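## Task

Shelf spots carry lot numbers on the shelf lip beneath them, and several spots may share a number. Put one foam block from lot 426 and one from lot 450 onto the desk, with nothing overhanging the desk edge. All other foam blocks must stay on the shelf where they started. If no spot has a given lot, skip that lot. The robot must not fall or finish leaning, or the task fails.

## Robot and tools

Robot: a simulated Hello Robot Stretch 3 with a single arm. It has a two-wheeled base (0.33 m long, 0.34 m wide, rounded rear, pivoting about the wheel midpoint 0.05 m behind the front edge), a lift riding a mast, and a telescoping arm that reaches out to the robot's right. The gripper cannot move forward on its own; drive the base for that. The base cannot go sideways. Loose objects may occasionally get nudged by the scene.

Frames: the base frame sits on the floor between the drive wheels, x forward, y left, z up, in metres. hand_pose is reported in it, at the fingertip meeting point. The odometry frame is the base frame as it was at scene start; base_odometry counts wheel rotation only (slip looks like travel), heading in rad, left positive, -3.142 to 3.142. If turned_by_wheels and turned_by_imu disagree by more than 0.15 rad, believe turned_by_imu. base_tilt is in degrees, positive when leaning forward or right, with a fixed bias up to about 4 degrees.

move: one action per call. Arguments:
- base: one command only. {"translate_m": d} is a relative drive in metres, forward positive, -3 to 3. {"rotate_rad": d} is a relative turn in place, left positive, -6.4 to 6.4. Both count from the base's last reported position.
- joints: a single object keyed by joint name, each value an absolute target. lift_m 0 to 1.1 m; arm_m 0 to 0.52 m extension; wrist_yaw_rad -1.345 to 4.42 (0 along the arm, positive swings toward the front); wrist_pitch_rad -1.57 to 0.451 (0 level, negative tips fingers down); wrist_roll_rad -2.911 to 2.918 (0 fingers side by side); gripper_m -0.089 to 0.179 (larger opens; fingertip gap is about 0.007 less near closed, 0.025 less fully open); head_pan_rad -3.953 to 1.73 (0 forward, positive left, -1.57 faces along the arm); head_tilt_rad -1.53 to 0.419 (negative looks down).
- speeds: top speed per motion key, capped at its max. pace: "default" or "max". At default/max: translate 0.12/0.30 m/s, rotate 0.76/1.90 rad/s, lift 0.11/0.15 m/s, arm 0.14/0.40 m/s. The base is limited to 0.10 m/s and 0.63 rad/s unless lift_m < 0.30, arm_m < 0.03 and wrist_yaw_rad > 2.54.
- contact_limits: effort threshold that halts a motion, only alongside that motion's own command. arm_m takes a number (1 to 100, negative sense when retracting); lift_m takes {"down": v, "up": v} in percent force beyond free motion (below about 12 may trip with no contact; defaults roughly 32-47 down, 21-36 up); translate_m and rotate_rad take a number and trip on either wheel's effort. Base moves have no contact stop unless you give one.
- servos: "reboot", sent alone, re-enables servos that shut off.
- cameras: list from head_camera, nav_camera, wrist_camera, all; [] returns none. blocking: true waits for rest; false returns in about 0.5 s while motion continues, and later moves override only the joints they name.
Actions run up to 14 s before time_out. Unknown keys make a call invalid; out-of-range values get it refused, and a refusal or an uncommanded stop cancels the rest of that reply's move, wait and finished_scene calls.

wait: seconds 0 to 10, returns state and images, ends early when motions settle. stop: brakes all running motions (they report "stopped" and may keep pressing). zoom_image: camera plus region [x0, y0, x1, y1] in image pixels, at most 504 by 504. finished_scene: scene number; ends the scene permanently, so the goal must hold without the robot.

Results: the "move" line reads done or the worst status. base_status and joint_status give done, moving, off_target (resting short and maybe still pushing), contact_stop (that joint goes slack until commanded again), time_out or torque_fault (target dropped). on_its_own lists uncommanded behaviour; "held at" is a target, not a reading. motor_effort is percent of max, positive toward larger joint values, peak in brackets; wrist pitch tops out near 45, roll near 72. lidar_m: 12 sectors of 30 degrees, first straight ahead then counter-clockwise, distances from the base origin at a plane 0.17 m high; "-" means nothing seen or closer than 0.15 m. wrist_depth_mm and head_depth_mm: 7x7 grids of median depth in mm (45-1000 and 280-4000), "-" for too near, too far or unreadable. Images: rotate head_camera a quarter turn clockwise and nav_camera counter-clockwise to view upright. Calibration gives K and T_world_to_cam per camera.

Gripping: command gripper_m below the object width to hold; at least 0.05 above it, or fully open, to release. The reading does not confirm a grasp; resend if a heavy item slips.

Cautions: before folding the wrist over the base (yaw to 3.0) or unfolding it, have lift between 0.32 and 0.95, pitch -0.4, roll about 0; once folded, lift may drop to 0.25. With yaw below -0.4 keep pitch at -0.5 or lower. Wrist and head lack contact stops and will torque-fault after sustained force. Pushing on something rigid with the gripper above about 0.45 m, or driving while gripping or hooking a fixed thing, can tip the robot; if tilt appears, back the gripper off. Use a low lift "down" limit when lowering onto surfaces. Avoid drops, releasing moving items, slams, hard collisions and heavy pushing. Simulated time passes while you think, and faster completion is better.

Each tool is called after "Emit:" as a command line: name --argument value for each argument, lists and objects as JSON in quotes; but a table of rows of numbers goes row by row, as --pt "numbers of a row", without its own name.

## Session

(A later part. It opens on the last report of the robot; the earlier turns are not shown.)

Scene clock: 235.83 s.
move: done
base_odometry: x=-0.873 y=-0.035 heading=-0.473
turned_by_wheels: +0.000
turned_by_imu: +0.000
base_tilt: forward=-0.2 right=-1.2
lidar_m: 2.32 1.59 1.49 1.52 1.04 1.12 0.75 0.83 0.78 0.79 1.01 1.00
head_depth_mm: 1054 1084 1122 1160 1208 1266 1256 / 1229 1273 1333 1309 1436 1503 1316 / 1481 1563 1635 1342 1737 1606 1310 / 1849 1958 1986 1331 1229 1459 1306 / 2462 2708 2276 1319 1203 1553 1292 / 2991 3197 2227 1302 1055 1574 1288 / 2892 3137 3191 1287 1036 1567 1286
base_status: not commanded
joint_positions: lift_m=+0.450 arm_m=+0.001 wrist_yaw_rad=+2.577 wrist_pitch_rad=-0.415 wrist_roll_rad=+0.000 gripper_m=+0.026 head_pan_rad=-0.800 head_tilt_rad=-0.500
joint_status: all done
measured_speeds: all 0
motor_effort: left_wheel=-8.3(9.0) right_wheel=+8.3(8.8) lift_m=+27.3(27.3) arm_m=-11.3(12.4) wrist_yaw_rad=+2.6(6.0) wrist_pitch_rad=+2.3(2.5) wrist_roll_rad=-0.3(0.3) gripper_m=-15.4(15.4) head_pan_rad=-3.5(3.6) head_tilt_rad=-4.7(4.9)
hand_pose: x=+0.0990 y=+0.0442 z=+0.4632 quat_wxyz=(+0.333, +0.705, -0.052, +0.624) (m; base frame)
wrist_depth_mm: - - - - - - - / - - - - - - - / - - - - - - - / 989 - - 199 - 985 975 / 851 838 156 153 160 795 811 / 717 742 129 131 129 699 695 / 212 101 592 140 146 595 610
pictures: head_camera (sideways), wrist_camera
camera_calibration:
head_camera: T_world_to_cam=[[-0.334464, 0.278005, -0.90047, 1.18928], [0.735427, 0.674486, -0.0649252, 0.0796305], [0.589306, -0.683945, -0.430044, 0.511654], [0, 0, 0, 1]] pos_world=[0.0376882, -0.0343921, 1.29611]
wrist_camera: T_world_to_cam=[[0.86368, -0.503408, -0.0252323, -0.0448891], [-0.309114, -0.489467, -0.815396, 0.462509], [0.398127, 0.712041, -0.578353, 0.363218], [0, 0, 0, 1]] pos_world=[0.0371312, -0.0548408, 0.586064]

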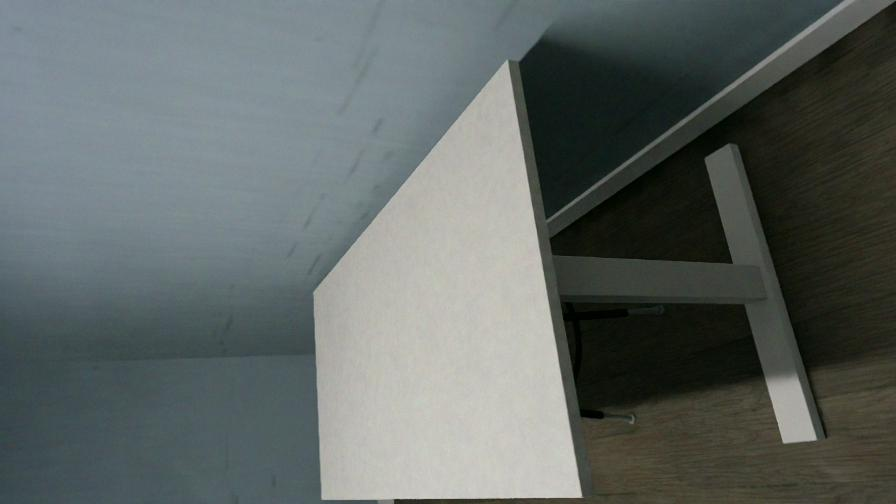

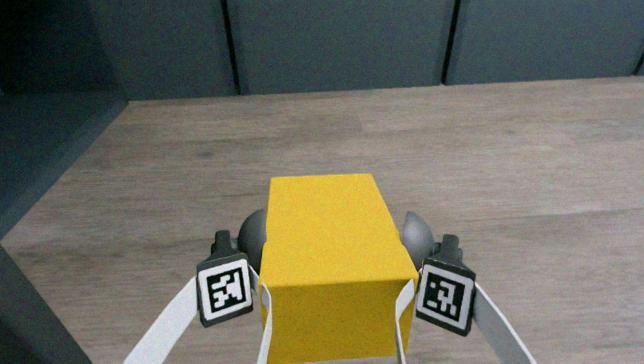

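Emit:
move --base '{"rotate_rad": 0.101}' --joints '{"lift_m": 0.288, "head_pan_rad": -1.57}' --pace "max" --cameras '[]'

Emit:
move --base '{"translate_m": 1.29}' --pace "max" --cameras '[]'

Emit:
move --base '{"rotate_rad": -0.538}' --joints '{"lift_m": 0.55}' --pace "max" --cameras '[]'

Emit:
move --joints '{"lift_m": 0.8, "wrist_yaw_rad": 0.0, "wrist_pitch_rad": -0.25}' --cameras '["head_camera", "wrist_camera"]'

Scene clock: 269.43 s.
move: done
base_odometry: x=-0.873 y=-0.035 heading=-0.372
turned_by_wheels: +0.101
turned_by_imu: +0.099
base_tilt: forward=-0.3 right=-1.2
lidar_m: 2.08 1.54 1.49 1.55 1.16 1.12 0.75 0.80 0.78 0.81 1.00 1.51
head_depth_mm: 629 668 715 770 833 906 993 / 660 706 758 816 889 971 1078 / 695 747 806 875 957 1055 1179 / 729 787 854 925 1026 1146 1243 / 799 865 941 1033 1149 1295 1305 / 850 926 1014 1123 1261 1429 1282 / 907 995 1100 1203 1389 1511 1284
base_status: done
joint_positions: lift_m=+0.288 arm_m=+0.001 wrist_yaw_rad=+2.577 wrist_pitch_rad=-0.416 wrist_roll_rad=+0.000 gripper_m=+0.026 head_pan_rad=-1.576 head_tilt_rad=-0.500
joint_status: all done
measured_speeds: all 0
motor_effort: left_wheel=-8.9(13.1) right_wheel=+8.2(11.8) lift_m=+23.9(28.9) arm_m=-10.1(11.0) wrist_yaw_rad=+1.4(3.3) wrist_pitch_rad=+2.6(2.6) wrist_roll_rad=+0.1(0.3) gripper_m=-14.9(15.2) head_pan_rad=+3.8(6.2) head_tilt_rad=-3.9(4.7)
hand_pose: x=+0.0989 y=+0.0442 z=+0.3011 quat_wxyz=(+0.333, +0.705, -0.052, +0.624) (m; base frame)
wrist_depth_mm: - - - - - - - / - - - - - - - / 881 935 928 930 917 890 878 / 740 738 729 199 716 715 706 / 610 609 156 153 160 597 580 / 518 526 129 131 129 507 507 / 213 101 272 140 146 428 438
pictures: none
No camera images: "cameras" was empty.

Scene clock: 275.10 s.
move: done
base_odometry: x=+0.328 y=-0.504 heading=-0.372
turned_by_wheels: +0.000
turned_by_imu: +0.001
base_tilt: forward=-0.4 right=-1.4
lidar_m: 1.16 0.86 0.83 0.87 1.20 1.77 2.01 1.50 0.97 0.89 1.48 2.51
head_depth_mm: 1196 1269 1361 1376 959 813 1325 / 1267 1345 1443 1367 950 1363 1320 / 1325 1424 1533 1349 940 1571 1307 / 1396 1510 1638 1335 975 1548 1278 / 1492 1609 1737 1315 1060 1572 1302 / 1598 1735 1875 1305 1724 1585 1291 / 1679 1861 2050 1296 1956 1569 1289
base_status: done
joint_positions: lift_m=+0.288 arm_m=+0.001 wrist_yaw_rad=+2.577 wrist_pitch_rad=-0.416 wrist_roll_rad=+0.000 gripper_m=+0.026 head_pan_rad=-1.570 head_tilt_rad=-0.500
joint_status: not commanded
measured_speeds: all 0
motor_effort: left_wheel=+4.4(10.9) right_wheel=+4.0(17.1) lift_m=+29.0(30.2) arm_m=-10.0(11.2) wrist_yaw_rad=+1.2(3.4) wrist_pitch_rad=+2.4(2.6) wrist_roll_rad=+0.0(0.4) gripper_m=-15.1(15.5) head_pan_rad=+3.7(4.0) head_tilt_rad=-2.9(4.6)
hand_pose: x=+0.0989 y=+0.0443 z=+0.3011 quat_wxyz=(+0.333, +0.705, -0.052, +0.624) (m; base frame)
wrist_depth_mm: - 800 - - - - 788 / - - - - - - - / 905 894 874 877 859 851 835 / 737 739 733 199 706 711 704 / 611 609 156 153 160 593 584 / 519 541 129 131 129 502 497 / 213 101 273 140 146 428 441
pictures: none
No camera images: "cameras" was empty.

Scene clock: 277.63 s.
move: done
base_odometry: x=+0.328 y=-0.504 heading=-0.910
turned_by_wheels: -0.538
turned_by_imu: -0.528
base_tilt: forward=-0.3 right=-1.2
lidar_m: 2.50 1.18 0.86 0.83 0.87 1.19 1.77 2.02 1.50 0.97 0.89 1.48
head_depth_mm: 1205 1304 1414 1550 1697 1636 1331 / 1198 1302 1413 1540 989 1510 1319 / 1206 1299 1412 1351 940 1472 1312 / 1208 1298 1411 1335 931 1461 1306 / 1201 1302 1410 1320 924 1500 1299 / 1204 1291 1418 1306 919 1451 1295 / 1202 1300 1410 1283 911 1530 1251
base_status: done
joint_positions: lift_m=+0.550 arm_m=+0.001 wrist_yaw_rad=+2.577 wrist_pitch_rad=-0.416 wrist_roll_rad=+0.000 gripper_m=+0.026 head_pan_rad=-1.570 head_tilt_rad=-0.500
joint_status: all done
measured_speeds: all 0
motor_effort: left_wheel=+6.2(13.8) right_wheel=-9.8(13.8) lift_m=+29.7(32.6) arm_m=-11.1(11.6) wrist_yaw_rad=+2.2(2.9) wrist_pitch_rad=+2.5(2.6) wrist_roll_rad=+0.1(0.3) gripper_m=-14.6(15.5) head_pan_rad=+2.7(3.7) head_tilt_rad=-3.3(3.8)
hand_pose: x=+0.0989 y=+0.0442 z=+0.5631 quat_wxyz=(+0.333, +0.705, -0.052, +0.624) (m; base frame)
wrist_depth_mm: - - - 968 - - - / - - - - - - - / - - - - - - - / - - - 199 - - - / - 932 156 153 161 943 935 / 839 876 129 131 129 802 814 / 212 111 698 140 146 690 705
pictures: none
No camera images: "cameras" was empty.

Scene clock: 280.73 s.
move: done
base_odometry: x=+0.328 y=-0.504 heading=-0.910
turned_by_wheels: +0.000
turned_by_imu: +0.000
base_tilt: forward=-0.3 right=-1.2
lidar_m: 2.50 1.18 0.86 0.83 0.87 1.19 1.77 2.02 1.50 0.97 0.89 1.48
head_depth_mm: 1206 1304 1415 1560 1704 1620 1325 / 1202 1289 1411 1534 988 1517 1318 / 1194 1295 1412 1345 939 1466 1221 / 1202 1301 1428 1336 930 782 337 / 1196 1298 1415 1317 928 1494 1266 / 1198 1295 1418 1304 917 1440 1290 / 1199 1295 1405 1292 913 1526 1250
base_status: not commanded
joint_positions: lift_m=+0.800 arm_m=+0.001 wrist_yaw_rad=+0.003 wrist_pitch_rad=-0.274 wrist_roll_rad=+0.000 gripper_m=+0.026 head_pan_rad=-1.570 head_tilt_rad=-0.500
joint_status: all done
measured_speeds: all 0
motor_effort: left_wheel=+6.5(6.8) right_wheel=-9.2(10.4) lift_m=+28.7(32.7) arm_m=-12.9(12.9) wrist_yaw_rad=-2.9(6.9) wrist_pitch_rad=+4.1(7.1) wrist_roll_rad=-0.3(0.3) gripper_m=-14.9(15.4) head_pan_rad=+2.7(3.7) head_tilt_rad=-2.3(3.9)
hand_pose: x=-0.0208 y=-0.3857 z=+0.8462 quat_wxyz=(+0.701, +0.098, -0.700, -0.096) (m; base frame)
wrist_depth_mm: - - - - - - - / - - - - - - - / - - - - - - - / - - - 188 - - - / - - 154 153 148 - - / - - 129 131 129 - - / - 101 - 140 146 - -
pictures: head_camera (sideways), wrist_camera
camera_calibration:
head_camera: T_world_to_cam=[[-0.0466997, 0.432395, -0.900474, 1.18752], [0.997512, -0.0274749, -0.0649252, 0.0780396], [-0.0528138, -0.901266, -0.430036, 0.515586], [0, 0, 0, 1]] pos_world=[0.00484122, -0.0466521, 1.29611]
wrist_camera: T_world_to_cam=[[-0.998874, -0.0430887, -0.0198492, -0.013976], [-0.00210317, 0.458208, -0.888842, 0.961401], [0.0473941, -0.8878, -0.457783, 0.212074], [0, 0, 0, 1]] pos_world=[-0.0219894, -0.252845, 0.951341]

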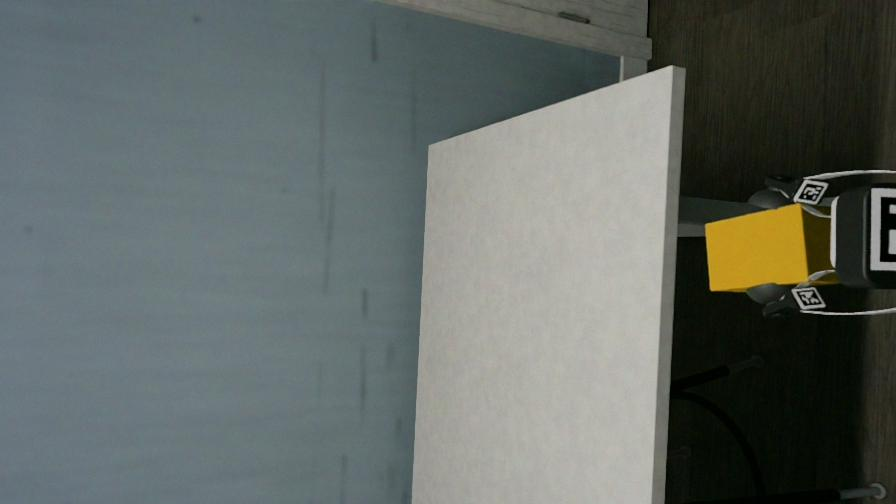

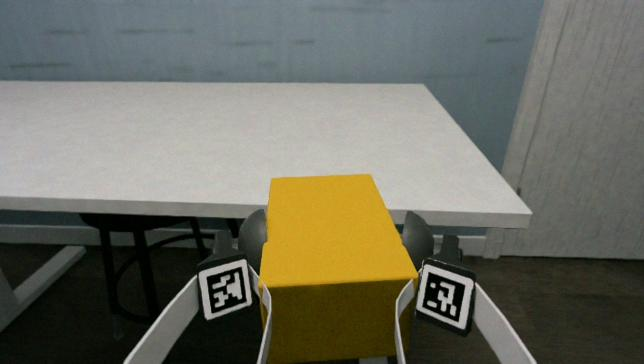

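Emit:
move --joints '{"arm_m": 0.40}' --speeds '{"arm_m": 0.25}' --contact_limits '{"arm_m": 40}' --cameras '[]'

Emit:
move --joints '{"lift_m": 0.697}' --speeds '{"lift_m": 0.05}' --contact_limits '{"lift_m": {"down": 13}}' --cameras '["wrist_camera"]'

Scene clock: 294.00 s.
move: done
base_odometry: x=+0.328 y=-0.504 heading=-0.910
turned_by_wheels: +0.000
turned_by_imu: +0.000
base_tilt: forward=-0.2 right=-1.3
lidar_m: 2.50 1.17 0.86 0.83 0.87 1.19 1.77 2.02 1.50 0.97 0.89 1.48
head_depth_mm: 1204 1291 1414 1559 1702 1574 304 / 1198 1299 1409 1536 510 366 1252 / 1202 1295 1409 1344 558 1462 1305 / 1201 1307 1413 1333 615 1458 1300 / 1192 1295 1428 1317 925 1500 1300 / 1196 1291 1406 1307 917 1441 1289 / 1202 1296 1407 1284 915 1525 1264
base_status: not commanded
joint_positions: lift_m=+0.800 arm_m=+0.400 wrist_yaw_rad=+0.003 wrist_pitch_rad=-0.274 wrist_roll_rad=+0.000 gripper_m=+0.026 head_pan_rad=-1.570 head_tilt_rad=-0.500
joint_status: all done
measured_speeds: all 0
motor_effort: left_wheel=+6.3(6.7) right_wheel=-9.1(10.1) lift_m=+29.3(30.0) arm_m=+13.2(15.1) wrist_yaw_rad=-3.3(4.2) wrist_pitch_rad=+3.9(4.1) wrist_roll_rad=+0.1(0.3) gripper_m=-14.7(15.5) head_pan_rad=+1.7(2.8) head_tilt_rad=-1.4(3.0)
contact_limits: arm_m 40 (drawing in: default 31, maximum 55; extending or still: default 39, maximum 69)
hand_pose: x=-0.0208 y=-0.7851 z=+0.8462 quat_wxyz=(+0.701, +0.098, -0.700, -0.096) (m; base frame)
wrist_depth_mm: - - - - - - - / - - - - - - - / - - - - - - - / - - - 187 - - - / - - 153 153 147 - - / - - 129 131 129 - - / - 101 - 140 141 107 -
pictures: none
No camera images: "cameras" was empty.

Scene clock: 296.60 s.
move: done
base_odometry: x=+0.328 y=-0.504 heading=-0.910
turned_by_wheels: +0.000
turned_by_imu: +0.000
base_tilt: forward=-0.3 right=-1.4
lidar_m: 2.50 1.17 0.86 0.83 0.87 1.19 1.77 2.02 1.50 0.97 0.89 1.48
head_depth_mm: 1204 1300 1413 1557 1700 1632 1325 / 1206 1301 1419 1528 993 779 392 / 1197 1294 1411 1343 630 602 1276 / 1200 1300 1408 1330 706 1339 1301 / 1204 1297 1413 1321 929 1495 1297 / 1200 1294 1416 1306 922 1443 1292 / 1200 1304 1411 1291 918 1517 1253
base_status: not commanded
joint_positions: lift_m=+0.697 arm_m=+0.400 wrist_yaw_rad=+0.003 wrist_pitch_rad=-0.239 wrist_roll_rad=+0.000 gripper_m=+0.026 head_pan_rad=-1.570 head_tilt_rad=-0.500
joint_status: all done
measured_speeds: all 0
motor_effort: left_wheel=+6.2(6.6) right_wheel=-9.2(10.2) lift_m=+19.0(27.5) arm_m=+11.4(12.9) wrist_yaw_rad=-3.3(4.3) wrist_pitch_rad=-2.5(4.1) wrist_roll_rad=+0.2(0.3) gripper_m=-15.0(15.3) head_pan_rad=+1.7(2.2) head_tilt_rad=-0.6(2.9)
contact_limits: arm_m 40 (drawing in: default 31, maximum 55; extending or still: default 39, maximum 69); lift_m down 13 (down: maximum 72; up: maximum 65)
hand_pose: x=-0.0209 y=-0.7882 z=+0.7516 quat_wxyz=(+0.703, +0.085, -0.702, -0.084) (m; base frame)
wrist_depth_mm: - - - - - - - / - - - - - - - / - - - - - - - / - - - 190 - - - / - - 153 154 146 - - / - - 129 131 129 - - / - 94 - 138 139 107 -
pictures: wrist_camera
camera_calibration:
wrist_camera: T_world_to_cam=[[-0.998888, -0.0434019, -0.0183863, -0.0345846], [-0.00189941, 0.426818, -0.904336, 1.04862], [0.0470975, -0.903296, -0.426426, -0.224329], [0, 0, 0, 1]] pos_world=[-0.0219891, -0.651706, 0.852007]

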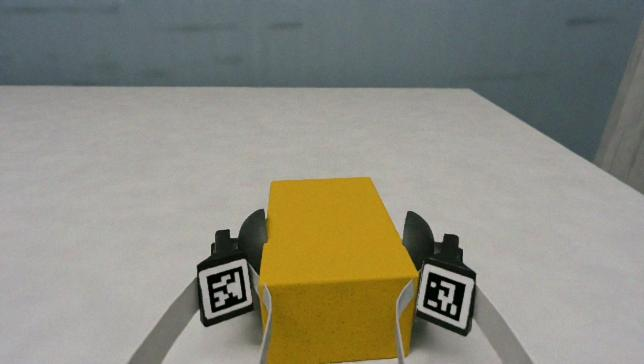

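Emit:
move --joints '{"gripper_m": 0.17}' --cameras '[]'

Emit:
move --joints '{"arm_m": 0.0, "head_pan_rad": 0.3, "head_tilt_rad": -0.4}' --speeds '{"arm_m": 0.3}' --cameras '["nav_camera", "wrist_camera"]'

Emit:
move --joints '{"lift_m": 0.55, "wrist_yaw_rad": 3.0, "wrist_pitch_rad": -0.4, "gripper_m": 0.05}' --pace "max" --cameras '[]'

Emit:
move --joints '{"lift_m": 0.28}' --pace "max" --cameras '[]'

Scene clock: 311.90 s.
move: done
base_odometry: x=+0.328 y=-0.504 heading=-0.910
turned_by_wheels: +0.000
turned_by_imu: +0.000
base_tilt: forward=-0.3 right=-1.4
lidar_m: 2.50 1.17 0.86 0.83 0.87 1.19 1.77 2.02 1.50 0.97 0.89 1.48
head_depth_mm: 1197 1301 1415 1556 1701 1639 1320 / 1201 1298 1421 1523 990 781 392 / 1206 1294 1412 1351 629 603 1277 / 1200 1293 1407 1326 709 1338 1298 / 1200 1296 1415 1317 924 1494 1299 / 1198 1301 1415 1299 919 1446 1288 / 1201 1296 1406 1291 910 1525 1253
base_status: not commanded
joint_positions: lift_m=+0.697 arm_m=+0.400 wrist_yaw_rad=+0.003 wrist_pitch_rad=-0.263 wrist_roll_rad=+0.000 gripper_m=+0.170 head_pan_rad=-1.570 head_tilt_rad=-0.500
joint_status: all done
measured_speeds: all 0
motor_effort: left_wheel=+5.9(6.5) right_wheel=-9.0(9.8) lift_m=+29.6(30.0) arm_m=+7.8(10.2) wrist_yaw_rad=-4.1(4.1) wrist_pitch_rad=+2.0(2.5) wrist_roll_rad=+0.0(0.3) gripper_m=+0.7(83.7) head_pan_rad=+0.2(1.8) head_tilt_rad=-1.3(2.2)
contact_limits: arm_m 40 (drawing in: default 31, maximum 55; extending or still: default 39, maximum 69); lift_m down 13 (down: maximum 72; up: maximum 65)
hand_pose: x=-0.0209 y=-0.7861 z=+0.7458 quat_wxyz=(+0.701, +0.094, -0.700, -0.092) (m; base frame)
wrist_depth_mm: - - - - - - - / - - - - - - - / - - - - - - - / - - - 183 - - - / - 143 - 141 140 - - / - 124 - 131 132 - - / - - - 141 - - 106
pictures: none
No camera images: "cameras" was empty.

Scene clock: 315.57 s.
move: done
base_odometry: x=+0.328 y=-0.504 heading=-0.910
turned_by_wheels: +0.000
turned_by_imu: +0.000
base_tilt: forward=-0.3 right=-1.3
lidar_m: 2.50 1.18 0.86 0.83 0.87 1.19 1.77 2.03 1.50 0.97 0.89 1.48
head_depth_mm: 2039 2140 2275 2425 2456 1805 1422 / 2090 2214 2337 2491 2423 1789 1418 / 2147 2283 2396 2588 2430 1777 1402 / 2202 2352 2519 2691 2385 1771 1410 / 2276 2422 2585 2816 2375 1752 1397 / 2334 2427 2609 1693 1789 1709 1384 / 1217 1259 1319 1383 1443 1514 1395
base_status: not commanded
joint_positions: lift_m=+0.697 arm_m=+0.001 wrist_yaw_rad=+0.003 wrist_pitch_rad=-0.264 wrist_roll_rad=+0.000 gripper_m=+0.170 head_pan_rad=+0.301 head_tilt_rad=-0.400
joint_status: all done
measured_speeds: all 0
motor_effort: left_wheel=+5.6(6.5) right_wheel=-9.3(9.7) lift_m=+24.8(30.1) arm_m=-12.3(14.0) wrist_yaw_rad=-2.3(4.2) wrist_pitch_rad=+2.1(2.2) wrist_roll_rad=-0.2(0.3) gripper_m=+0.3(1.2) head_pan_rad=-2.9(5.8) head_tilt_rad=+5.5(7.6)
contact_limits: lift_m down 13 (down: maximum 72; up: maximum 65)
hand_pose: x=-0.0209 y=-0.3866 z=+0.7456 quat_wxyz=(+0.701, +0.094, -0.700, -0.092) (m; base frame)
wrist_depth_mm: - - - - - - - / - - - 538 - - - / - - - - - - - / - - - - - - - / - - - - - - - / 123 141 - - - - - / 116 972 - 982 993 964 106
pictures: nav_camera (sideways), wrist_camera
camera_calibration:
nav_camera: T_world_to_cam=[[0.343488, 0.124532, 0.930864, -1.17051], [0.311497, -0.950169, 0.0121728, 0.0324412], [0.885994, 0.28578, -0.365163, 0.42309], [0, 0, 0, 1]] pos_world=[0.0170955, 0.0556802, 1.24369]
wrist_camera: T_world_to_cam=[[-0.998893, -0.0428412, -0.0194183, -0.0162932], [-0.00189537, 0.44916, -0.893449, 0.872355], [0.0469984, -0.892423, -0.448744, 0.156755], [0, 0, 0, 1]] pos_world=[-0.0219889, -0.252633, 0.849431]

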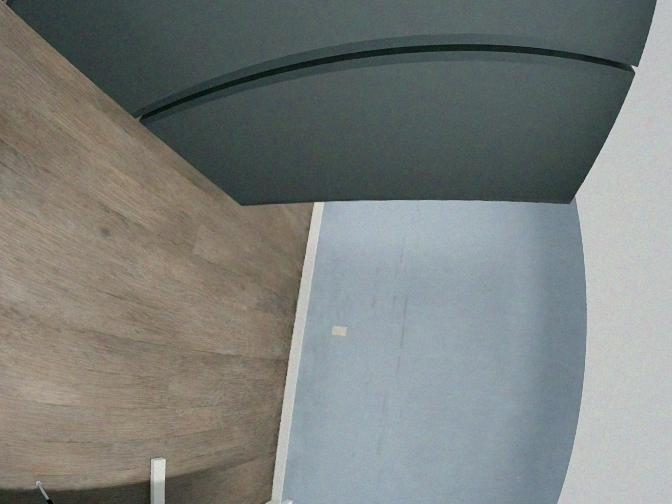

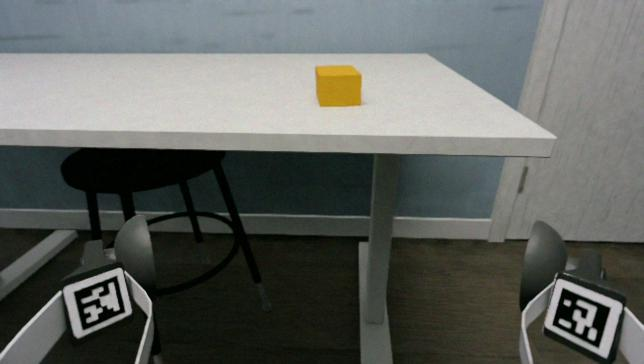

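Scene clock: 317.40 s.
move: done
base_odometry: x=+0.328 y=-0.504 heading=-0.910
turned_by_wheels: +0.000
turned_by_imu: +0.000
base_tilt: forward=-0.4 right=-1.2
lidar_m: 2.51 1.18 0.86 0.83 0.87 1.19 1.77 2.02 1.50 0.97 0.89 1.48
head_depth_mm: 2024 2146 2268 2430 2469 1813 1425 / 2085 2195 2345 2489 2454 1796 1424 / 2145 2268 2407 2599 2423 1784 1411 / 2218 2358 2486 2669 2389 1768 1405 / 2288 2427 2594 2751 2388 1762 1403 / 2304 2428 2594 1706 1796 1711 1392 / 1219 1265 1321 1381 1446 1523 1388
base_status: not commanded
joint_positions: lift_m=+0.550 arm_m=+0.001 wrist_yaw_rad=+2.997 wrist_pitch_rad=-0.413 wrist_roll_rad=+0.000 gripper_m=+0.050 head_pan_rad=+0.300 head_tilt_rad=-0.400
joint_status: all done
measured_speeds: all 0
motor_effort: left_wheel=+5.6(6.1) right_wheel=-8.4(9.4) lift_m=+23.7(26.6) arm_m=-10.9(12.7) wrist_yaw_rad=+2.0(6.5) wrist_pitch_rad=+2.0(3.7) wrist_roll_rad=+0.0(0.3) gripper_m=+0.3(82.1) head_pan_rad=-3.1(3.7) head_tilt_rad=+5.0(5.7)
hand_pose: x=+0.0112 y=+0.0771 z=+0.5637 quat_wxyz=(+0.195, +0.700, +0.095, +0.680) (m; base frame)
wrist_depth_mm: - 137 - - - 844 - / - 147 - - - 928 - / - 161 170 - - - - / - 183 - - - - - / - 978 198 970 965 948 951 / 852 834 127 814 125 808 815 / 742 694 281 713 699 708 705
pictures: none
No camera images: "cameras" was empty.

Scene clock: 320.00 s.
move: done
base_odometry: x=+0.328 y=-0.504 heading=-0.910
turned_by_wheels: +0.000
turned_by_imu: +0.000
base_tilt: forward=-0.3 right=-1.3
lidar_m: 2.50 1.17 0.87 0.83 0.87 1.19 1.77 2.02 1.50 0.97 0.89 1.47
head_depth_mm: 2017 2159 2269 2441 2462 1786 1430 / 2101 2199 2332 2491 2417 1786 1422 / 2132 2294 2419 2592 2408 1781 1399 / 2220 2327 2496 2682 2399 1771 1405 / 2303 2421 2593 2776 2400 1771 1388 / 2332 2443 2598 1713 1814 1725 1397 / 1221 1263 1319 1384 1440 1527 1392
base_status: not commanded
joint_positions: lift_m=+0.280 arm_m=+0.001 wrist_yaw_rad=+2.997 wrist_pitch_rad=-0.414 wrist_roll_rad=+0.000 gripper_m=+0.050 head_pan_rad=+0.300 head_tilt_rad=-0.400
joint_status: all done
measured_speeds: all 0
motor_effort: left_wheel=+5.8(6.2) right_wheel=-7.9(9.2) lift_m=+25.8(27.4) arm_m=-8.8(11.4) wrist_yaw_rad=+1.3(3.9) wrist_pitch_rad=+2.2(2.2) wrist_roll_rad=-0.1(0.3) gripper_m=+0.7(0.8) head_pan_rad=-3.3(3.9) head_tilt_rad=+4.5(5.5)
hand_pose: x=+0.0111 y=+0.0770 z=+0.2935 quat_wxyz=(+0.195, +0.700, +0.095, +0.680) (m; base frame)
wrist_depth_mm: - 137 - - - 868 - / - 148 - - - 943 - / 888 162 824 871 893 879 869 / 728 186 663 710 706 690 698 / 604 574 198 586 581 583 578 / 514 509 127 311 126 498 491 / 434 100 260 270 423 432 431
pictures: none
No camera images: "cameras" was empty.

Emit:
move --base '{"rotate_rad": 0.227}' --pace "max" --cameras '[]'

Emit:
move --base '{"translate_m": 2.0}' --pace "max" --cameras '[]'

Emit:
move --base '{"rotate_rad": 1.344}' --joints '{"head_pan_rad": 0.5}' --pace "max" --cameras '["nav_camera"]'

Scene clock: 338.80 s.
move: done
base_odometry: x=+0.328 y=-0.504 heading=-0.683
turned_by_wheels: +0.227
turned_by_imu: +0.222
base_tilt: forward=-0.1 right=-1.2
lidar_m: 2.50 0.99 0.84 0.83 0.95 1.59 1.77 1.69 0.97 0.89 1.17 2.51
head_depth_mm: 2068 2186 2312 2428 2446 1806 1423 / 2198 2308 2425 2590 2436 1788 1419 / 2323 2458 2576 2735 2401 1774 1403 / 1400 1505 2604 2860 2173 1778 1405 / 1196 1272 1355 1449 1584 1641 1405 / 1044 1092 1155 1231 1317 1405 1391 / 921 962 1018 1072 1132 1205 1273
base_status: done
joint_positions: lift_m=+0.280 arm_m=+0.001 wrist_yaw_rad=+2.997 wrist_pitch_rad=-0.414 wrist_roll_rad=+0.000 gripper_m=+0.050 head_pan_rad=+0.300 head_tilt_rad=-0.400
joint_status: not commanded
measured_speeds: all 0
motor_effort: left_wheel=-7.3(13.9) right_wheel=+8.3(13.3) lift_m=+26.8(29.7) arm_m=-6.6(7.3) wrist_yaw_rad=+2.1(3.0) wrist_pitch_rad=+2.2(2.2) wrist_roll_rad=+0.2(0.3) gripper_m=+0.2(0.6) head_pan_rad=-3.3(3.4) head_tilt_rad=+3.9(5.1)
hand_pose: x=+0.0111 y=+0.0770 z=+0.2935 quat_wxyz=(+0.195, +0.700, +0.095, +0.680) (m; base frame)
wrist_depth_mm: - 137 825 - - - - / - 148 888 - - - - / 938 162 833 861 852 835 839 / 737 186 659 709 699 704 696 / 599 577 199 590 575 582 577 / 511 512 127 311 125 496 488 / 433 99 261 271 426 429 430
pictures: none
No camera images: "cameras" was empty.

Scene clock: 346.90 s.
move: done
base_odometry: x=+1.879 y=-1.767 heading=-0.683
turned_by_wheels: +0.000
turned_by_imu: +0.001
base_tilt: forward=-0.4 right=-1.2
lidar_m: 0.58 0.65 1.10 0.94 0.59 0.72 3.73 1.91 1.65 1.22 0.68 0.58
head_depth_mm: 456 480 506 534 565 604 646 / 480 505 535 567 604 646 693 / 506 534 568 605 647 695 749 / 535 568 604 646 692 748 813 / 567 603 645 694 752 817 891 / 603 647 694 752 816 893 986 / 646 695 750 817 897 988 1109
base_status: done
joint_positions: lift_m=+0.280 arm_m=+0.001 wrist_yaw_rad=+2.998 wrist_pitch_rad=-0.414 wrist_roll_rad=+0.000 gripper_m=+0.050 head_pan_rad=+0.300 head_tilt_rad=-0.400
joint_status: not commanded
measured_speeds: all 0
motor_effort: left_wheel=+0.7(13.2) right_wheel=+3.9(13.5) lift_m=+25.0(26.9) arm_m=-4.6(7.3) wrist_yaw_rad=+2.0(3.5) wrist_pitch_rad=+2.1(2.3) wrist_roll_rad=-0.1(0.4) gripper_m=+0.5(0.8) head_pan_rad=-2.6(3.6) head_tilt_rad=+3.7(5.0)
hand_pose: x=+0.0110 y=+0.0770 z=+0.2935 quat_wxyz=(+0.195, +0.700, +0.095, +0.680) (m; base frame)
wrist_depth_mm: - 137 - - - - - / - 147 - - - - - / - 161 863 905 895 884 836 / - 179 662 707 708 703 700 / 597 556 198 586 578 578 572 / 510 512 127 310 125 499 493 / 438 99 261 271 423 434 431
pictures: none
No camera images: "cameras" was empty.

Scene clock: 348.90 s.
move: done
base_odometry: x=+1.879 y=-1.767 heading=+0.660
turned_by_wheels: +1.344
turned_by_imu: +1.317
base_tilt: forward=-0.3 right=-1.2
lidar_m: 1.84 0.63 0.58 1.43 2.25 1.65 1.91 0.83 0.60 0.58 0.60 0.81
head_depth_mm: 1511 1603 1683 1768 1887 1801 1426 / 1591 1665 1768 1896 1987 1793 1419 / 1673 1761 1864 1998 2104 1783 1418 / 1707 1795 1920 2076 2179 1716 1369 / 663 705 752 807 871 946 1034 / 570 601 636 674 719 770 829 / 501 526 549 579 613 648 699
base_status: done
joint_positions: lift_m=+0.280 arm_m=+0.001 wrist_yaw_rad=+2.998 wrist_pitch_rad=-0.414 wrist_roll_rad=+0.000 gripper_m=+0.050 head_pan_rad=+0.500 head_tilt_rad=-0.400
joint_status: all done
measured_speeds: all 0
motor_effort: left_wheel=-6.9(14.7) right_wheel=+8.4(14.7) lift_m=+26.1(26.7) arm_m=-11.7(11.7) wrist_yaw_rad=+1.7(2.9) wrist_pitch_rad=+2.1(2.2) wrist_roll_rad=-0.1(0.3) gripper_m=+0.5(0.8) head_pan_rad=+2.9(4.2) head_tilt_rad=+3.2(4.3)
hand_pose: x=+0.0110 y=+0.0770 z=+0.2935 quat_wxyz=(+0.195, +0.700, +0.095, +0.680) (m; base frame)
wrist_depth_mm: - 137 - - - - - / - 148 - - - - - / 937 162 864 901 905 - - / 735 185 649 709 720 685 641 / 605 575 198 590 587 576 576 / 511 506 127 310 125 497 496 / 437 99 260 271 425 434 431
pictures: nav_camera (sideways)
camera_calibration:
nav_camera: T_world_to_cam=[[0.312053, 0.189832, 0.930906, -1.17037], [0.49294, -0.869978, 0.0121666, 0.0313439], [0.812178, 0.455085, -0.365056, 0.42341], [0, 0, 0, 1]] pos_world=[0.00588236, 0.0567544, 1.24369]

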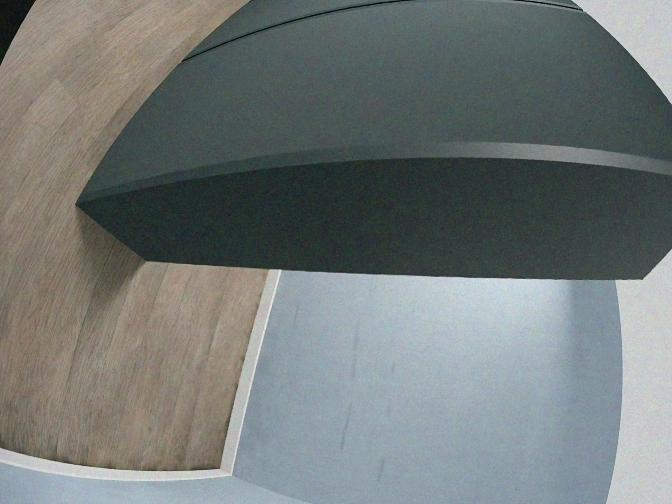

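Emit:
move --base '{"translate_m": 1.29}' --joints '{"head_pan_rad": -2.3, "head_tilt_rad": -0.35}' --pace "max" --cameras '[]'

Emit:
move --base '{"rotate_rad": -1.571}' --pace "max" --cameras '["nav_camera", "head_camera"]'

Scene clock: 367.67 s.
move: done
base_odometry: x=+2.898 y=-0.976 heading=+0.660
turned_by_wheels: +0.000
turned_by_imu: +0.001
base_tilt: forward=-0.3 right=-1.1
lidar_m: 0.56 0.58 0.79 2.11 0.64 0.64 2.32 0.81 0.59 0.56 0.58 0.59
head_depth_mm: 886 967 1060 1177 1313 1487 1489 / 784 846 915 1006 1098 1231 1356 / 702 750 807 873 946 1033 1141 / 635 677 721 771 830 900 977 / 580 612 651 693 740 792 851 / 536 562 593 627 664 708 756 / 496 519 545 574 604 640 680
base_status: done
joint_positions: lift_m=+0.280 arm_m=+0.001 wrist_yaw_rad=+2.998 wrist_pitch_rad=-0.414 wrist_roll_rad=+0.000 gripper_m=+0.050 head_pan_rad=-2.300 head_tilt_rad=-0.350
joint_status: all done
measured_speeds: all 0
motor_effort: left_wheel=+1.8(13.4) right_wheel=+5.7(14.0) lift_m=+28.6(30.0) arm_m=-11.0(12.6) wrist_yaw_rad=+1.1(3.1) wrist_pitch_rad=+2.1(2.3) wrist_roll_rad=-0.2(0.3) gripper_m=+0.4(0.9) head_pan_rad=+3.2(5.3) head_tilt_rad=+3.6(9.2)
hand_pose: x=+0.0110 y=+0.0770 z=+0.2935 quat_wxyz=(+0.195, +0.700, +0.096, +0.680) (m; base frame)
wrist_depth_mm: - 137 - - - - - / - 147 - - - - - / - 161 859 916 899 844 - / 673 186 663 711 710 705 670 / 588 578 197 587 585 581 573 / 514 510 127 311 125 497 492 / 435 99 262 270 425 433 431
pictures: none
No camera images: "cameras" was empty.

Scene clock: 369.80 s.
move: done
base_odometry: x=+2.898 y=-0.976 heading=-0.911
turned_by_wheels: -1.571
turned_by_imu: -1.541
base_tilt: forward=-0.3 right=-1.2
lidar_m: 0.56 0.59 0.58 0.56 0.58 0.80 2.28 0.64 0.66 2.13 0.79 0.58
head_depth_mm: 1284 942 1379 1133 1437 1253 1408 / 1227 964 1444 1062 1437 1135 1360 / 538 574 617 914 786 1089 940 / 576 603 633 667 703 746 802 / 649 685 723 767 818 877 943 / 745 792 845 908 980 1059 1154 / 2830 2987 3104 3288 2561 1841 1444
base_status: done
joint_positions: lift_m=+0.280 arm_m=+0.001 wrist_yaw_rad=+2.998 wrist_pitch_rad=-0.414 wrist_roll_rad=+0.000 gripper_m=+0.050 head_pan_rad=-2.300 head_tilt_rad=-0.350
joint_status: not commanded
measured_speeds: all 0
motor_effort: left_wheel=+7.2(14.7) right_wheel=-7.6(15.4) lift_m=+29.1(29.6) arm_m=-12.1(12.8) wrist_yaw_rad=+1.2(3.0) wrist_pitch_rad=+2.1(2.3) wrist_roll_rad=-0.2(0.3) gripper_m=+0.6(1.0) head_pan_rad=+2.7(3.9) head_tilt_rad=+2.3(3.9)
hand_pose: x=+0.0110 y=+0.0770 z=+0.2935 quat_wxyz=(+0.195, +0.700, +0.096, +0.680) (m; base frame)
wrist_depth_mm: 522 137 539 549 - - - / - 147 - - - - - / - 161 170 - - - - / - 182 189 689 680 704 666 / 603 579 198 592 585 582 584 / 510 510 127 310 125 495 492 / 432 99 261 269 426 435 433
pictures: head_camera (sideways), nav_camera (sideways)
camera_calibration:
head_camera: T_world_to_cam=[[0.160345, 0.24897, -0.955146, 1.25759], [0.71873, -0.692704, -0.0599048, 0.0732392], [-0.676548, -0.676886, -0.290014, 0.337142], [0, 0, 0, 1]] pos_world=[-0.0261949, -0.0341625, 1.30335]
nav_camera: T_world_to_cam=[[-0.198853, -0.248205, 0.948078, -1.18966], [-0.755718, 0.65477, 0.0129109, 0.037997], [-0.623978, -0.713912, -0.317776, 0.370602], [0, 0, 0, 1]] pos_world=[0.0233949, -0.0555819, 1.24517]

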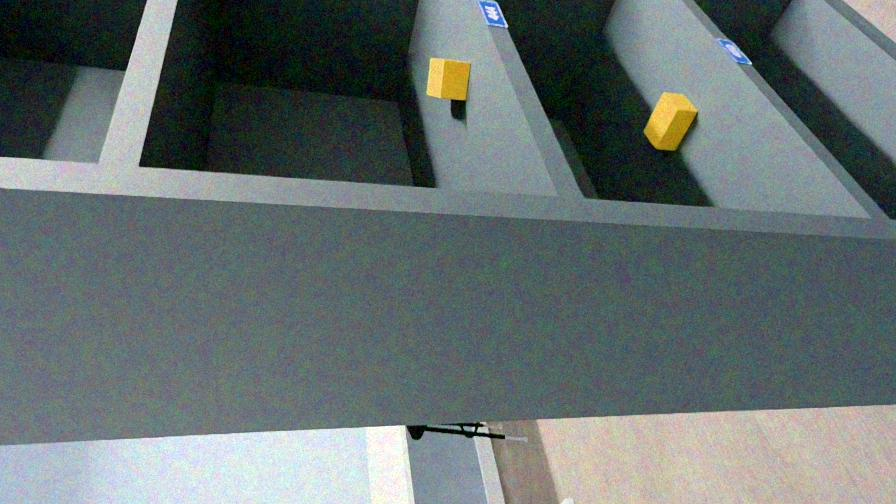

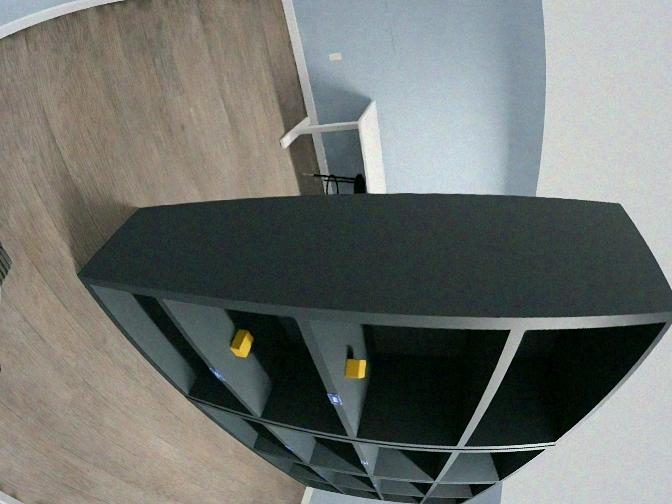

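Emit:
zoom_image --camera "head_camera" --region '[460, 0, 780, 80]'

Emit:
move --base '{"translate_m": -0.85}' --joints '{"head_pan_rad": -1.75, "head_tilt_rad": -0.4}' --pace "max" --cameras '["head_camera", "nav_camera"]'

Scaled by 1.575 from the camera's 896x504 image, which has a finer 1280x720 frame.

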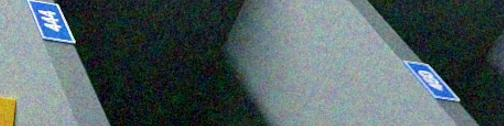

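Scene clock: 378.90 s.
move: done
base_odometry: x=+2.376 y=-0.305 heading=-0.910
turned_by_wheels: +0.000
turned_by_imu: -0.001
base_tilt: forward=-0.3 right=-1.1
lidar_m: 1.40 0.80 0.59 0.57 0.59 0.81 2.30 0.66 0.69 0.89 0.56 1.45
head_depth_mm: 435 840 886 875 603 929 850 / 442 830 893 927 598 993 843 / 449 814 870 911 592 986 839 / 456 797 852 889 565 981 835 / 465 779 836 867 554 941 807 / 476 765 816 849 578 940 830 / 486 753 801 833 574 930 821
base_status: done
joint_positions: lift_m=+0.280 arm_m=+0.001 wrist_yaw_rad=+2.998 wrist_pitch_rad=-0.414 wrist_roll_rad=+0.000 gripper_m=+0.050 head_pan_rad=-1.750 head_tilt_rad=-0.400
joint_status: all done
measured_speeds: all 0
motor_effort: left_wheel=+0.0(13.8) right_wheel=-11.1(15.3) lift_m=+27.4(29.8) arm_m=-9.7(11.4) wrist_yaw_rad=+1.6(2.8) wrist_pitch_rad=+2.2(2.3) wrist_roll_rad=+0.1(0.3) gripper_m=+0.2(1.3) head_pan_rad=-3.0(5.4) head_tilt_rad=-3.5(6.1)
hand_pose: x=+0.0110 y=+0.0770 z=+0.2935 quat_wxyz=(+0.195, +0.700, +0.096, +0.680) (m; base frame)
wrist_depth_mm: 526 137 539 - - - - / - 148 - - - - - / - 162 170 - - - - / - 182 189 690 684 693 696 / 599 580 198 590 582 579 574 / 512 510 127 310 126 495 491 / 437 100 260 269 420 436 430
pictures: head_camera (sideways), nav_camera (sideways)
camera_calibration:
head_camera: T_world_to_cam=[[0.0150174, 0.34315, -0.939161, 1.23755], [0.975347, -0.211846, -0.0618083, 0.074132], [-0.220167, -0.915079, -0.337871, 0.396649], [0, 0, 0, 1]] pos_world=[-0.00356001, -0.0459964, 1.30086]
nav_camera: T_world_to_cam=[[-0.0482326, -0.362267, 0.930825, -1.16808], [-0.986611, 0.162636, 0.0121728, 0.0403732], [-0.155795, -0.917776, -0.365261, 0.429555], [0, 0, 0, 1]] pos_world=[0.0504157, -0.0354884, 1.24369]

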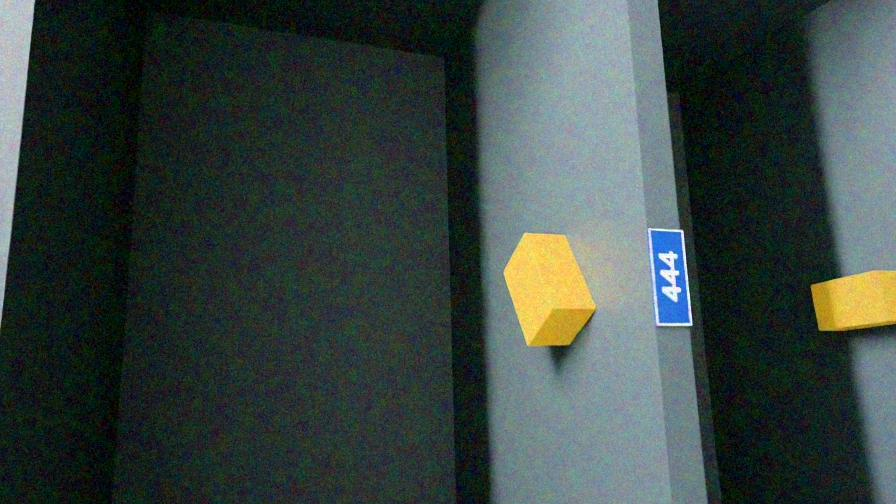

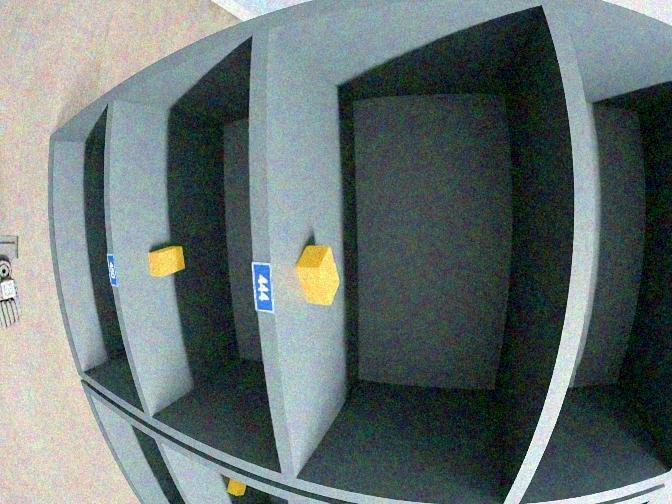

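Emit:
zoom_image --camera "nav_camera" --region '[90, 240, 190, 300]'

Emit:
move --base '{"translate_m": -0.85}' --joints '{"head_pan_rad": -1.65, "head_tilt_rad": -0.6}' --pace "max" --cameras '["head_camera", "nav_camera"]'

Scaled by 5.040 from the camera's 672x504 image, which has a finer 792x594 frame.

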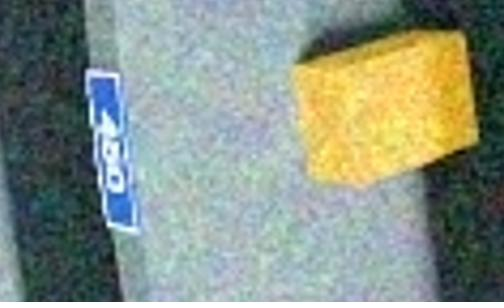

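Scene clock: 388.33 s.
move: done
base_odometry: x=+1.855 y=+0.366 heading=-0.910
turned_by_wheels: +0.000
turned_by_imu: +0.000
base_tilt: forward=-0.3 right=-1.2
lidar_m: 2.17 0.81 0.59 0.57 0.60 0.82 1.65 0.72 0.83 0.88 0.50 1.26
head_depth_mm: 735 809 861 603 1040 886 1096 / 727 800 854 595 1025 881 792 / 726 795 843 591 1026 876 784 / 717 787 839 587 1012 869 783 / 711 781 826 581 1009 864 776 / 708 777 818 574 1003 857 754 / 702 768 814 569 901 833 751
base_status: done
joint_positions: lift_m=+0.280 arm_m=+0.001 wrist_yaw_rad=+2.998 wrist_pitch_rad=-0.414 wrist_roll_rad=+0.000 gripper_m=+0.050 head_pan_rad=-1.650 head_tilt_rad=-0.600
joint_status: all done
measured_speeds: all 0
motor_effort: left_wheel=-5.1(12.7) right_wheel=-5.1(17.8) lift_m=+27.1(29.7) arm_m=-6.7(9.0) wrist_yaw_rad=+1.8(2.9) wrist_pitch_rad=+2.1(2.2) wrist_roll_rad=-0.1(0.3) gripper_m=+0.5(0.9) head_pan_rad=+3.3(4.6) head_tilt_rad=+3.4(6.0)
hand_pose: x=+0.0110 y=+0.0770 z=+0.2935 quat_wxyz=(+0.195, +0.700, +0.096, +0.680) (m; base frame)
wrist_depth_mm: 528 137 539 - - - - / - 147 - - - - - / - 161 170 - - - - / - 182 190 685 681 697 688 / 605 585 199 586 581 575 577 / 513 508 127 311 125 497 493 / 437 99 260 269 421 432 433
pictures: head_camera (sideways), nav_camera (sideways)
camera_calibration:
head_camera: T_world_to_cam=[[-0.00499741, 0.522245, -0.852781, 1.12501], [0.992626, -0.100695, -0.0674829, 0.0813889], [-0.121114, -0.84683, -0.51789, 0.6303], [0, 0, 0, 1]] pos_world=[0.00117132, -0.0455805, 1.29131]
nav_camera: T_world_to_cam=[[-0.0259526, -0.542417, 0.839709, -1.04936], [-0.998073, 0.0614223, 0.00882916, 0.0447833], [-0.0563659, -0.837861, -0.542966, 0.66024], [0, 0, 0, 1]] pos_world=[0.0546783, -0.0187546, 1.23925]

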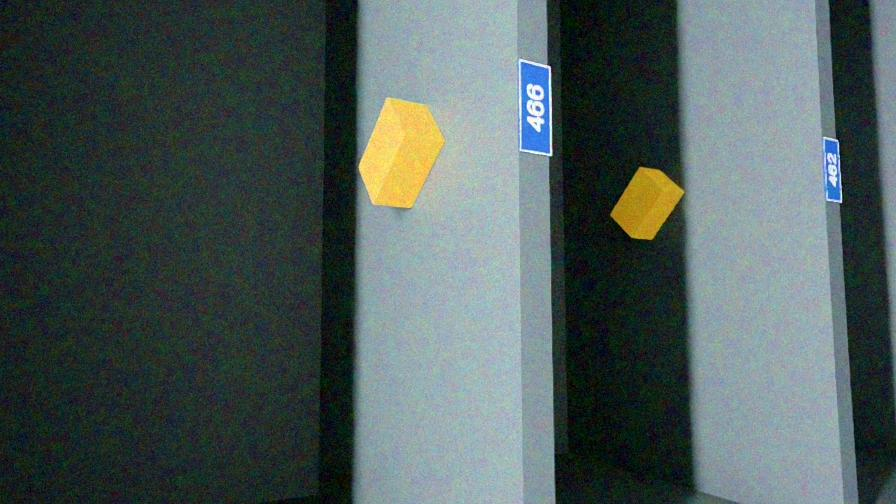

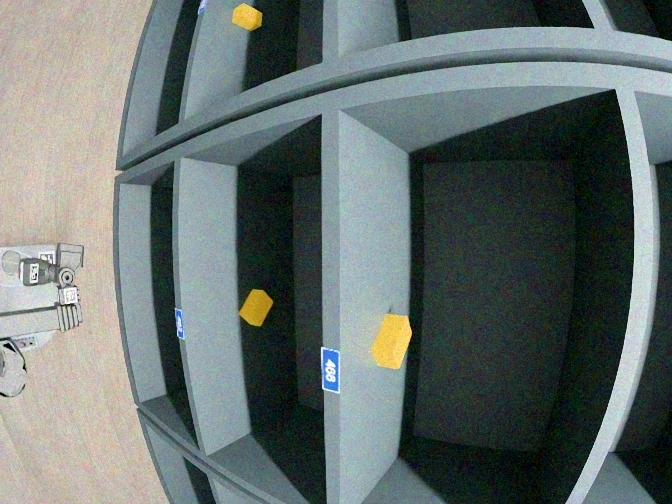

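Emit:
move --base '{"translate_m": -0.75}' --joints '{"head_tilt_rad": -0.7}' --pace "max" --cameras '["head_camera", "nav_camera"]'

Scene clock: 397.40 s.
move: done
base_odometry: x=+1.395 y=+0.958 heading=-0.910
turned_by_wheels: +0.000
turned_by_imu: -0.002
base_tilt: forward=-0.2 right=-1.2
lidar_m: 1.98 0.82 0.60 0.58 0.60 0.83 1.75 0.88 0.91 0.43 0.45 1.09
head_depth_mm: 734 823 671 555 1006 844 1117 / 729 812 703 529 994 840 1115 / 722 809 694 523 987 836 1106 / 717 801 683 518 982 809 1102 / 712 793 678 512 944 802 1075 / 465 456 449 490 589 705 905 / 323 366 422 488 582 757 1089
base_status: done
joint_positions: lift_m=+0.280 arm_m=+0.001 wrist_yaw_rad=+2.998 wrist_pitch_rad=-0.414 wrist_roll_rad=+0.000 gripper_m=+0.050 head_pan_rad=-1.650 head_tilt_rad=-0.700
joint_status: all done
measured_speeds: all 0
motor_effort: left_wheel=+2.3(12.8) right_wheel=-8.1(18.0) lift_m=+27.8(30.0) arm_m=-4.6(6.0) wrist_yaw_rad=+2.0(2.8) wrist_pitch_rad=+2.2(2.3) wrist_roll_rad=+0.2(0.3) gripper_m=+0.2(1.0) head_pan_rad=+3.1(4.0) head_tilt_rad=-5.3(6.4)
hand_pose: x=+0.0110 y=+0.0770 z=+0.2935 quat_wxyz=(+0.195, +0.700, +0.096, +0.680) (m; base frame)
wrist_depth_mm: 534 137 161 - - - - / - 147 - - - - - / - 161 171 - - - - / - 182 191 685 680 695 695 / 598 574 198 585 582 580 578 / 509 504 127 310 125 496 495 / 435 99 261 270 428 431 429
pictures: head_camera (sideways), nav_camera (sideways)
camera_calibration:
head_camera: T_world_to_cam=[[0.00151414, 0.604414, -0.796669, 1.05179], [0.993173, -0.0938348, -0.0693026, 0.0837187], [-0.116643, -0.791125, -0.600429, 0.737669], [0, 0, 0, 1]] pos_world=[0.00130403, -0.0442697, 1.28665]
nav_camera: T_world_to_cam=[[-0.0323248, -0.623116, 0.781461, -0.973346], [-0.998138, 0.0605913, 0.00702636, 0.0471639], [-0.051728, -0.779779, -0.623914, 0.765469], [0, 0, 0, 1]] pos_world=[0.0552091, -0.0124685, 1.23789]

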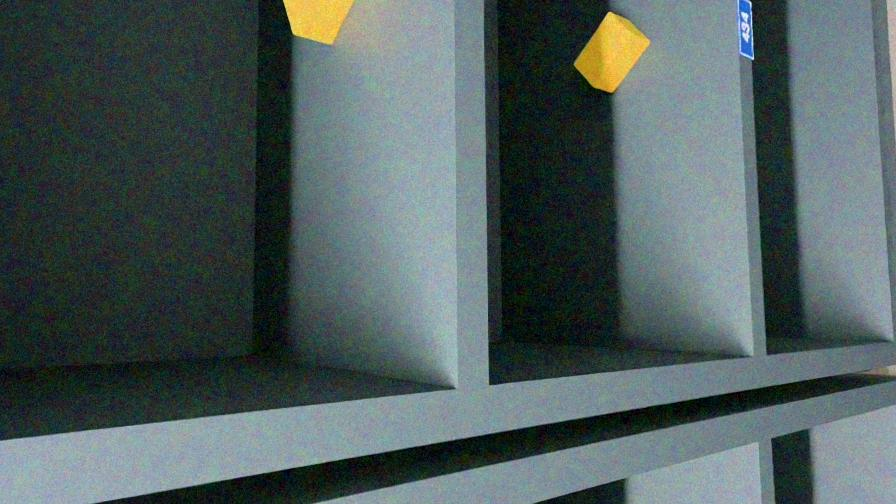

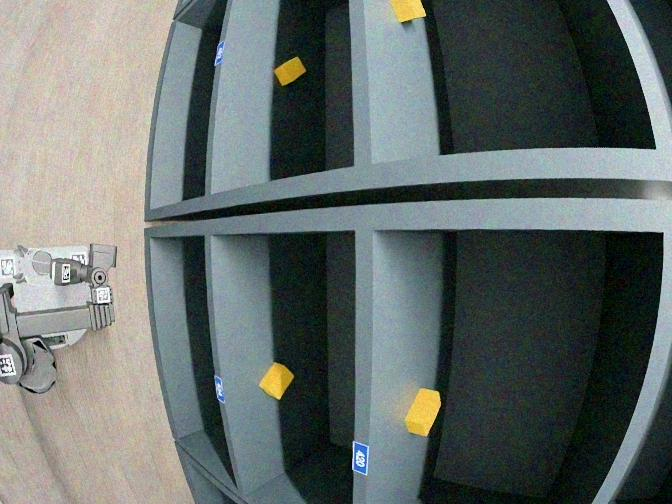

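Emit:
zoom_image --camera "nav_camera" --region '[200, 360, 400, 500]'

Emit:
move --base '{"translate_m": -0.8}' --joints '{"head_tilt_rad": -0.6}' --pace "max" --cameras '["nav_camera"]'

Scaled by 2.520 from the camera's 672x504 image, which has a finer 792x594 frame.

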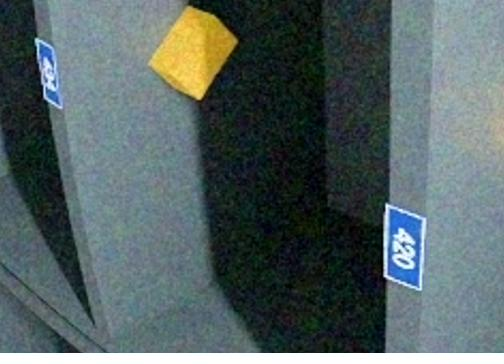

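Scene clock: 407.50 s.
move: done
base_odometry: x=+0.904 y=+1.590 heading=-0.910
turned_by_wheels: +0.000
turned_by_imu: +0.000
base_tilt: forward=-0.2 right=-1.2
lidar_m: 1.84 0.83 0.61 0.59 0.61 0.83 0.96 1.00 0.90 0.42 0.91 0.96
head_depth_mm: 725 800 863 602 1038 885 795 / 719 795 847 598 1035 881 789 / 329 369 785 564 1016 875 785 / 426 429 432 463 533 623 754 / 321 356 398 448 506 619 722 / 699 765 814 574 967 858 754 / 694 758 802 569 961 855 750
base_status: done
joint_positions: lift_m=+0.280 arm_m=+0.001 wrist_yaw_rad=+2.998 wrist_pitch_rad=-0.414 wrist_roll_rad=+0.000 gripper_m=+0.050 head_pan_rad=-1.650 head_tilt_rad=-0.600
joint_status: all done
measured_speeds: all 0
motor_effort: left_wheel=-4.9(13.3) right_wheel=-3.4(16.7) lift_m=+27.8(29.5) arm_m=-1.3(3.3) wrist_yaw_rad=+1.5(3.0) wrist_pitch_rad=+2.2(2.3) wrist_roll_rad=+0.1(0.3) gripper_m=+0.2(0.9) head_pan_rad=+3.2(3.8) head_tilt_rad=+3.9(4.4)
hand_pose: x=+0.0110 y=+0.0770 z=+0.2935 quat_wxyz=(+0.195, +0.700, +0.096, +0.680) (m; base frame)
wrist_depth_mm: 524 137 - - - - - / - 147 - - - - - / - 161 170 - - - - / 676 182 191 685 707 697 688 / 603 571 198 587 587 579 572 / 509 510 127 310 125 496 494 / 436 99 262 270 422 431 433
pictures: nav_camera (sideways)
camera_calibration:
nav_camera: T_world_to_cam=[[-0.0258834, -0.542235, 0.839828, -1.04951], [-0.998074, 0.0613884, 0.00887487, 0.0447261], [-0.056368, -0.837982, -0.542779, 0.660007], [0, 0, 0, 1]] pos_world=[0.0546782, -0.0187555, 1.23925]

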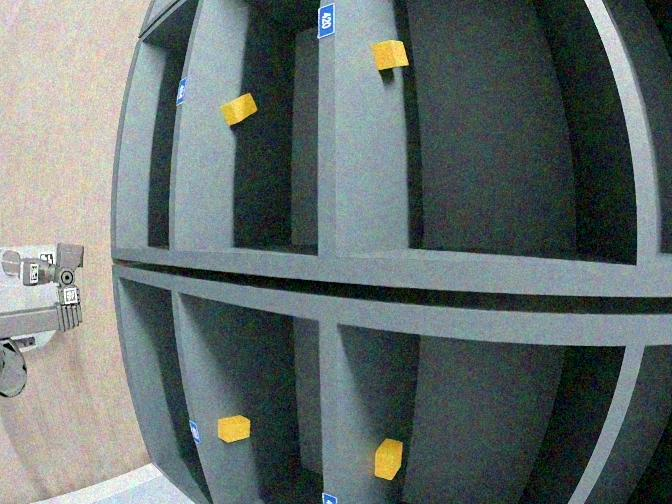

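Emit:
zoom_image --camera "nav_camera" --region '[180, 410, 350, 504]'

Emit:
move --base '{"translate_m": -0.4}' --joints '{"head_tilt_rad": -0.4, "head_pan_rad": -1.57}' --pace "max" --cameras '["head_camera"]'

Scaled by 2.965 from the camera's 672x504 image, which has a finer 792x594 frame.

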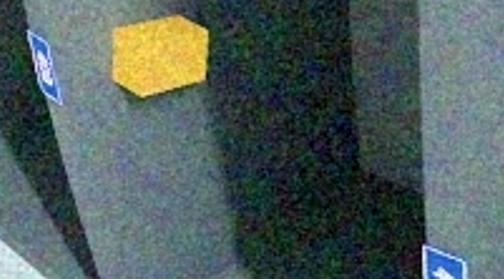

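Scene clock: 417.90 s.
move: done
base_odometry: x=+0.658 y=+1.906 heading=-0.910
turned_by_wheels: +0.000
turned_by_imu: +0.000
base_tilt: forward=-0.3 right=-1.1
lidar_m: 2.23 0.83 0.61 0.59 0.61 0.58 0.56 0.58 0.73 0.87 0.53 1.24
head_depth_mm: 428 766 817 862 607 500 851 / 434 768 818 864 602 496 846 / 442 766 820 864 596 494 841 / 449 765 817 860 590 489 838 / 457 767 819 850 585 485 837 / 468 764 817 851 582 482 828 / 477 766 817 838 577 479 825
base_status: done
joint_positions: lift_m=+0.280 arm_m=+0.001 wrist_yaw_rad=+2.998 wrist_pitch_rad=-0.414 wrist_roll_rad=+0.000 gripper_m=+0.050 head_pan_rad=-1.568 head_tilt_rad=-0.397
joint_status: all done
measured_speeds: all 0
motor_effort: left_wheel=-2.6(14.0) right_wheel=-7.7(18.0) lift_m=+25.1(29.7) arm_m=+0.6(1.0) wrist_yaw_rad=+2.3(2.9) wrist_pitch_rad=+2.2(2.3) wrist_roll_rad=+0.0(0.3) gripper_m=+0.5(0.8) head_pan_rad=-0.1(5.5) head_tilt_rad=-4.1(6.5)
hand_pose: x=+0.0110 y=+0.0770 z=+0.2935 quat_wxyz=(+0.195, +0.700, +0.096, +0.680) (m; base frame)
wrist_depth_mm: 527 137 - - - - - / - 148 - - - - - / - 161 170 - - - - / 679 182 191 681 698 698 698 / 603 578 199 582 582 579 579 / 508 510 127 307 125 498 496 / 434 99 262 270 423 435 429
pictures: head_camera (sideways)
camera_calibration:
head_camera: T_world_to_cam=[[-0.0473783, 0.33729, -0.940208, 1.23934], [0.997584, -0.0318963, -0.0617121, 0.0738608], [-0.0508041, -0.94086, -0.334964, 0.391883], [0, 0, 0, 1]] pos_world=[0.00494489, -0.0469548, 1.30107]

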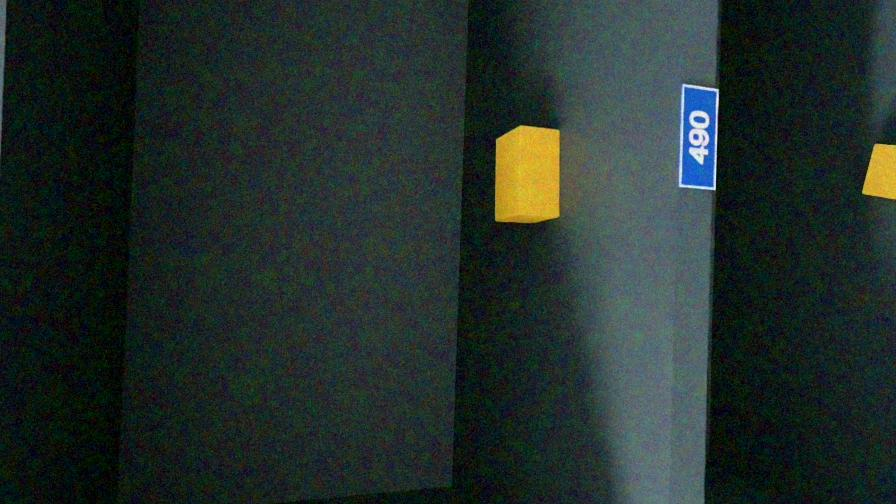

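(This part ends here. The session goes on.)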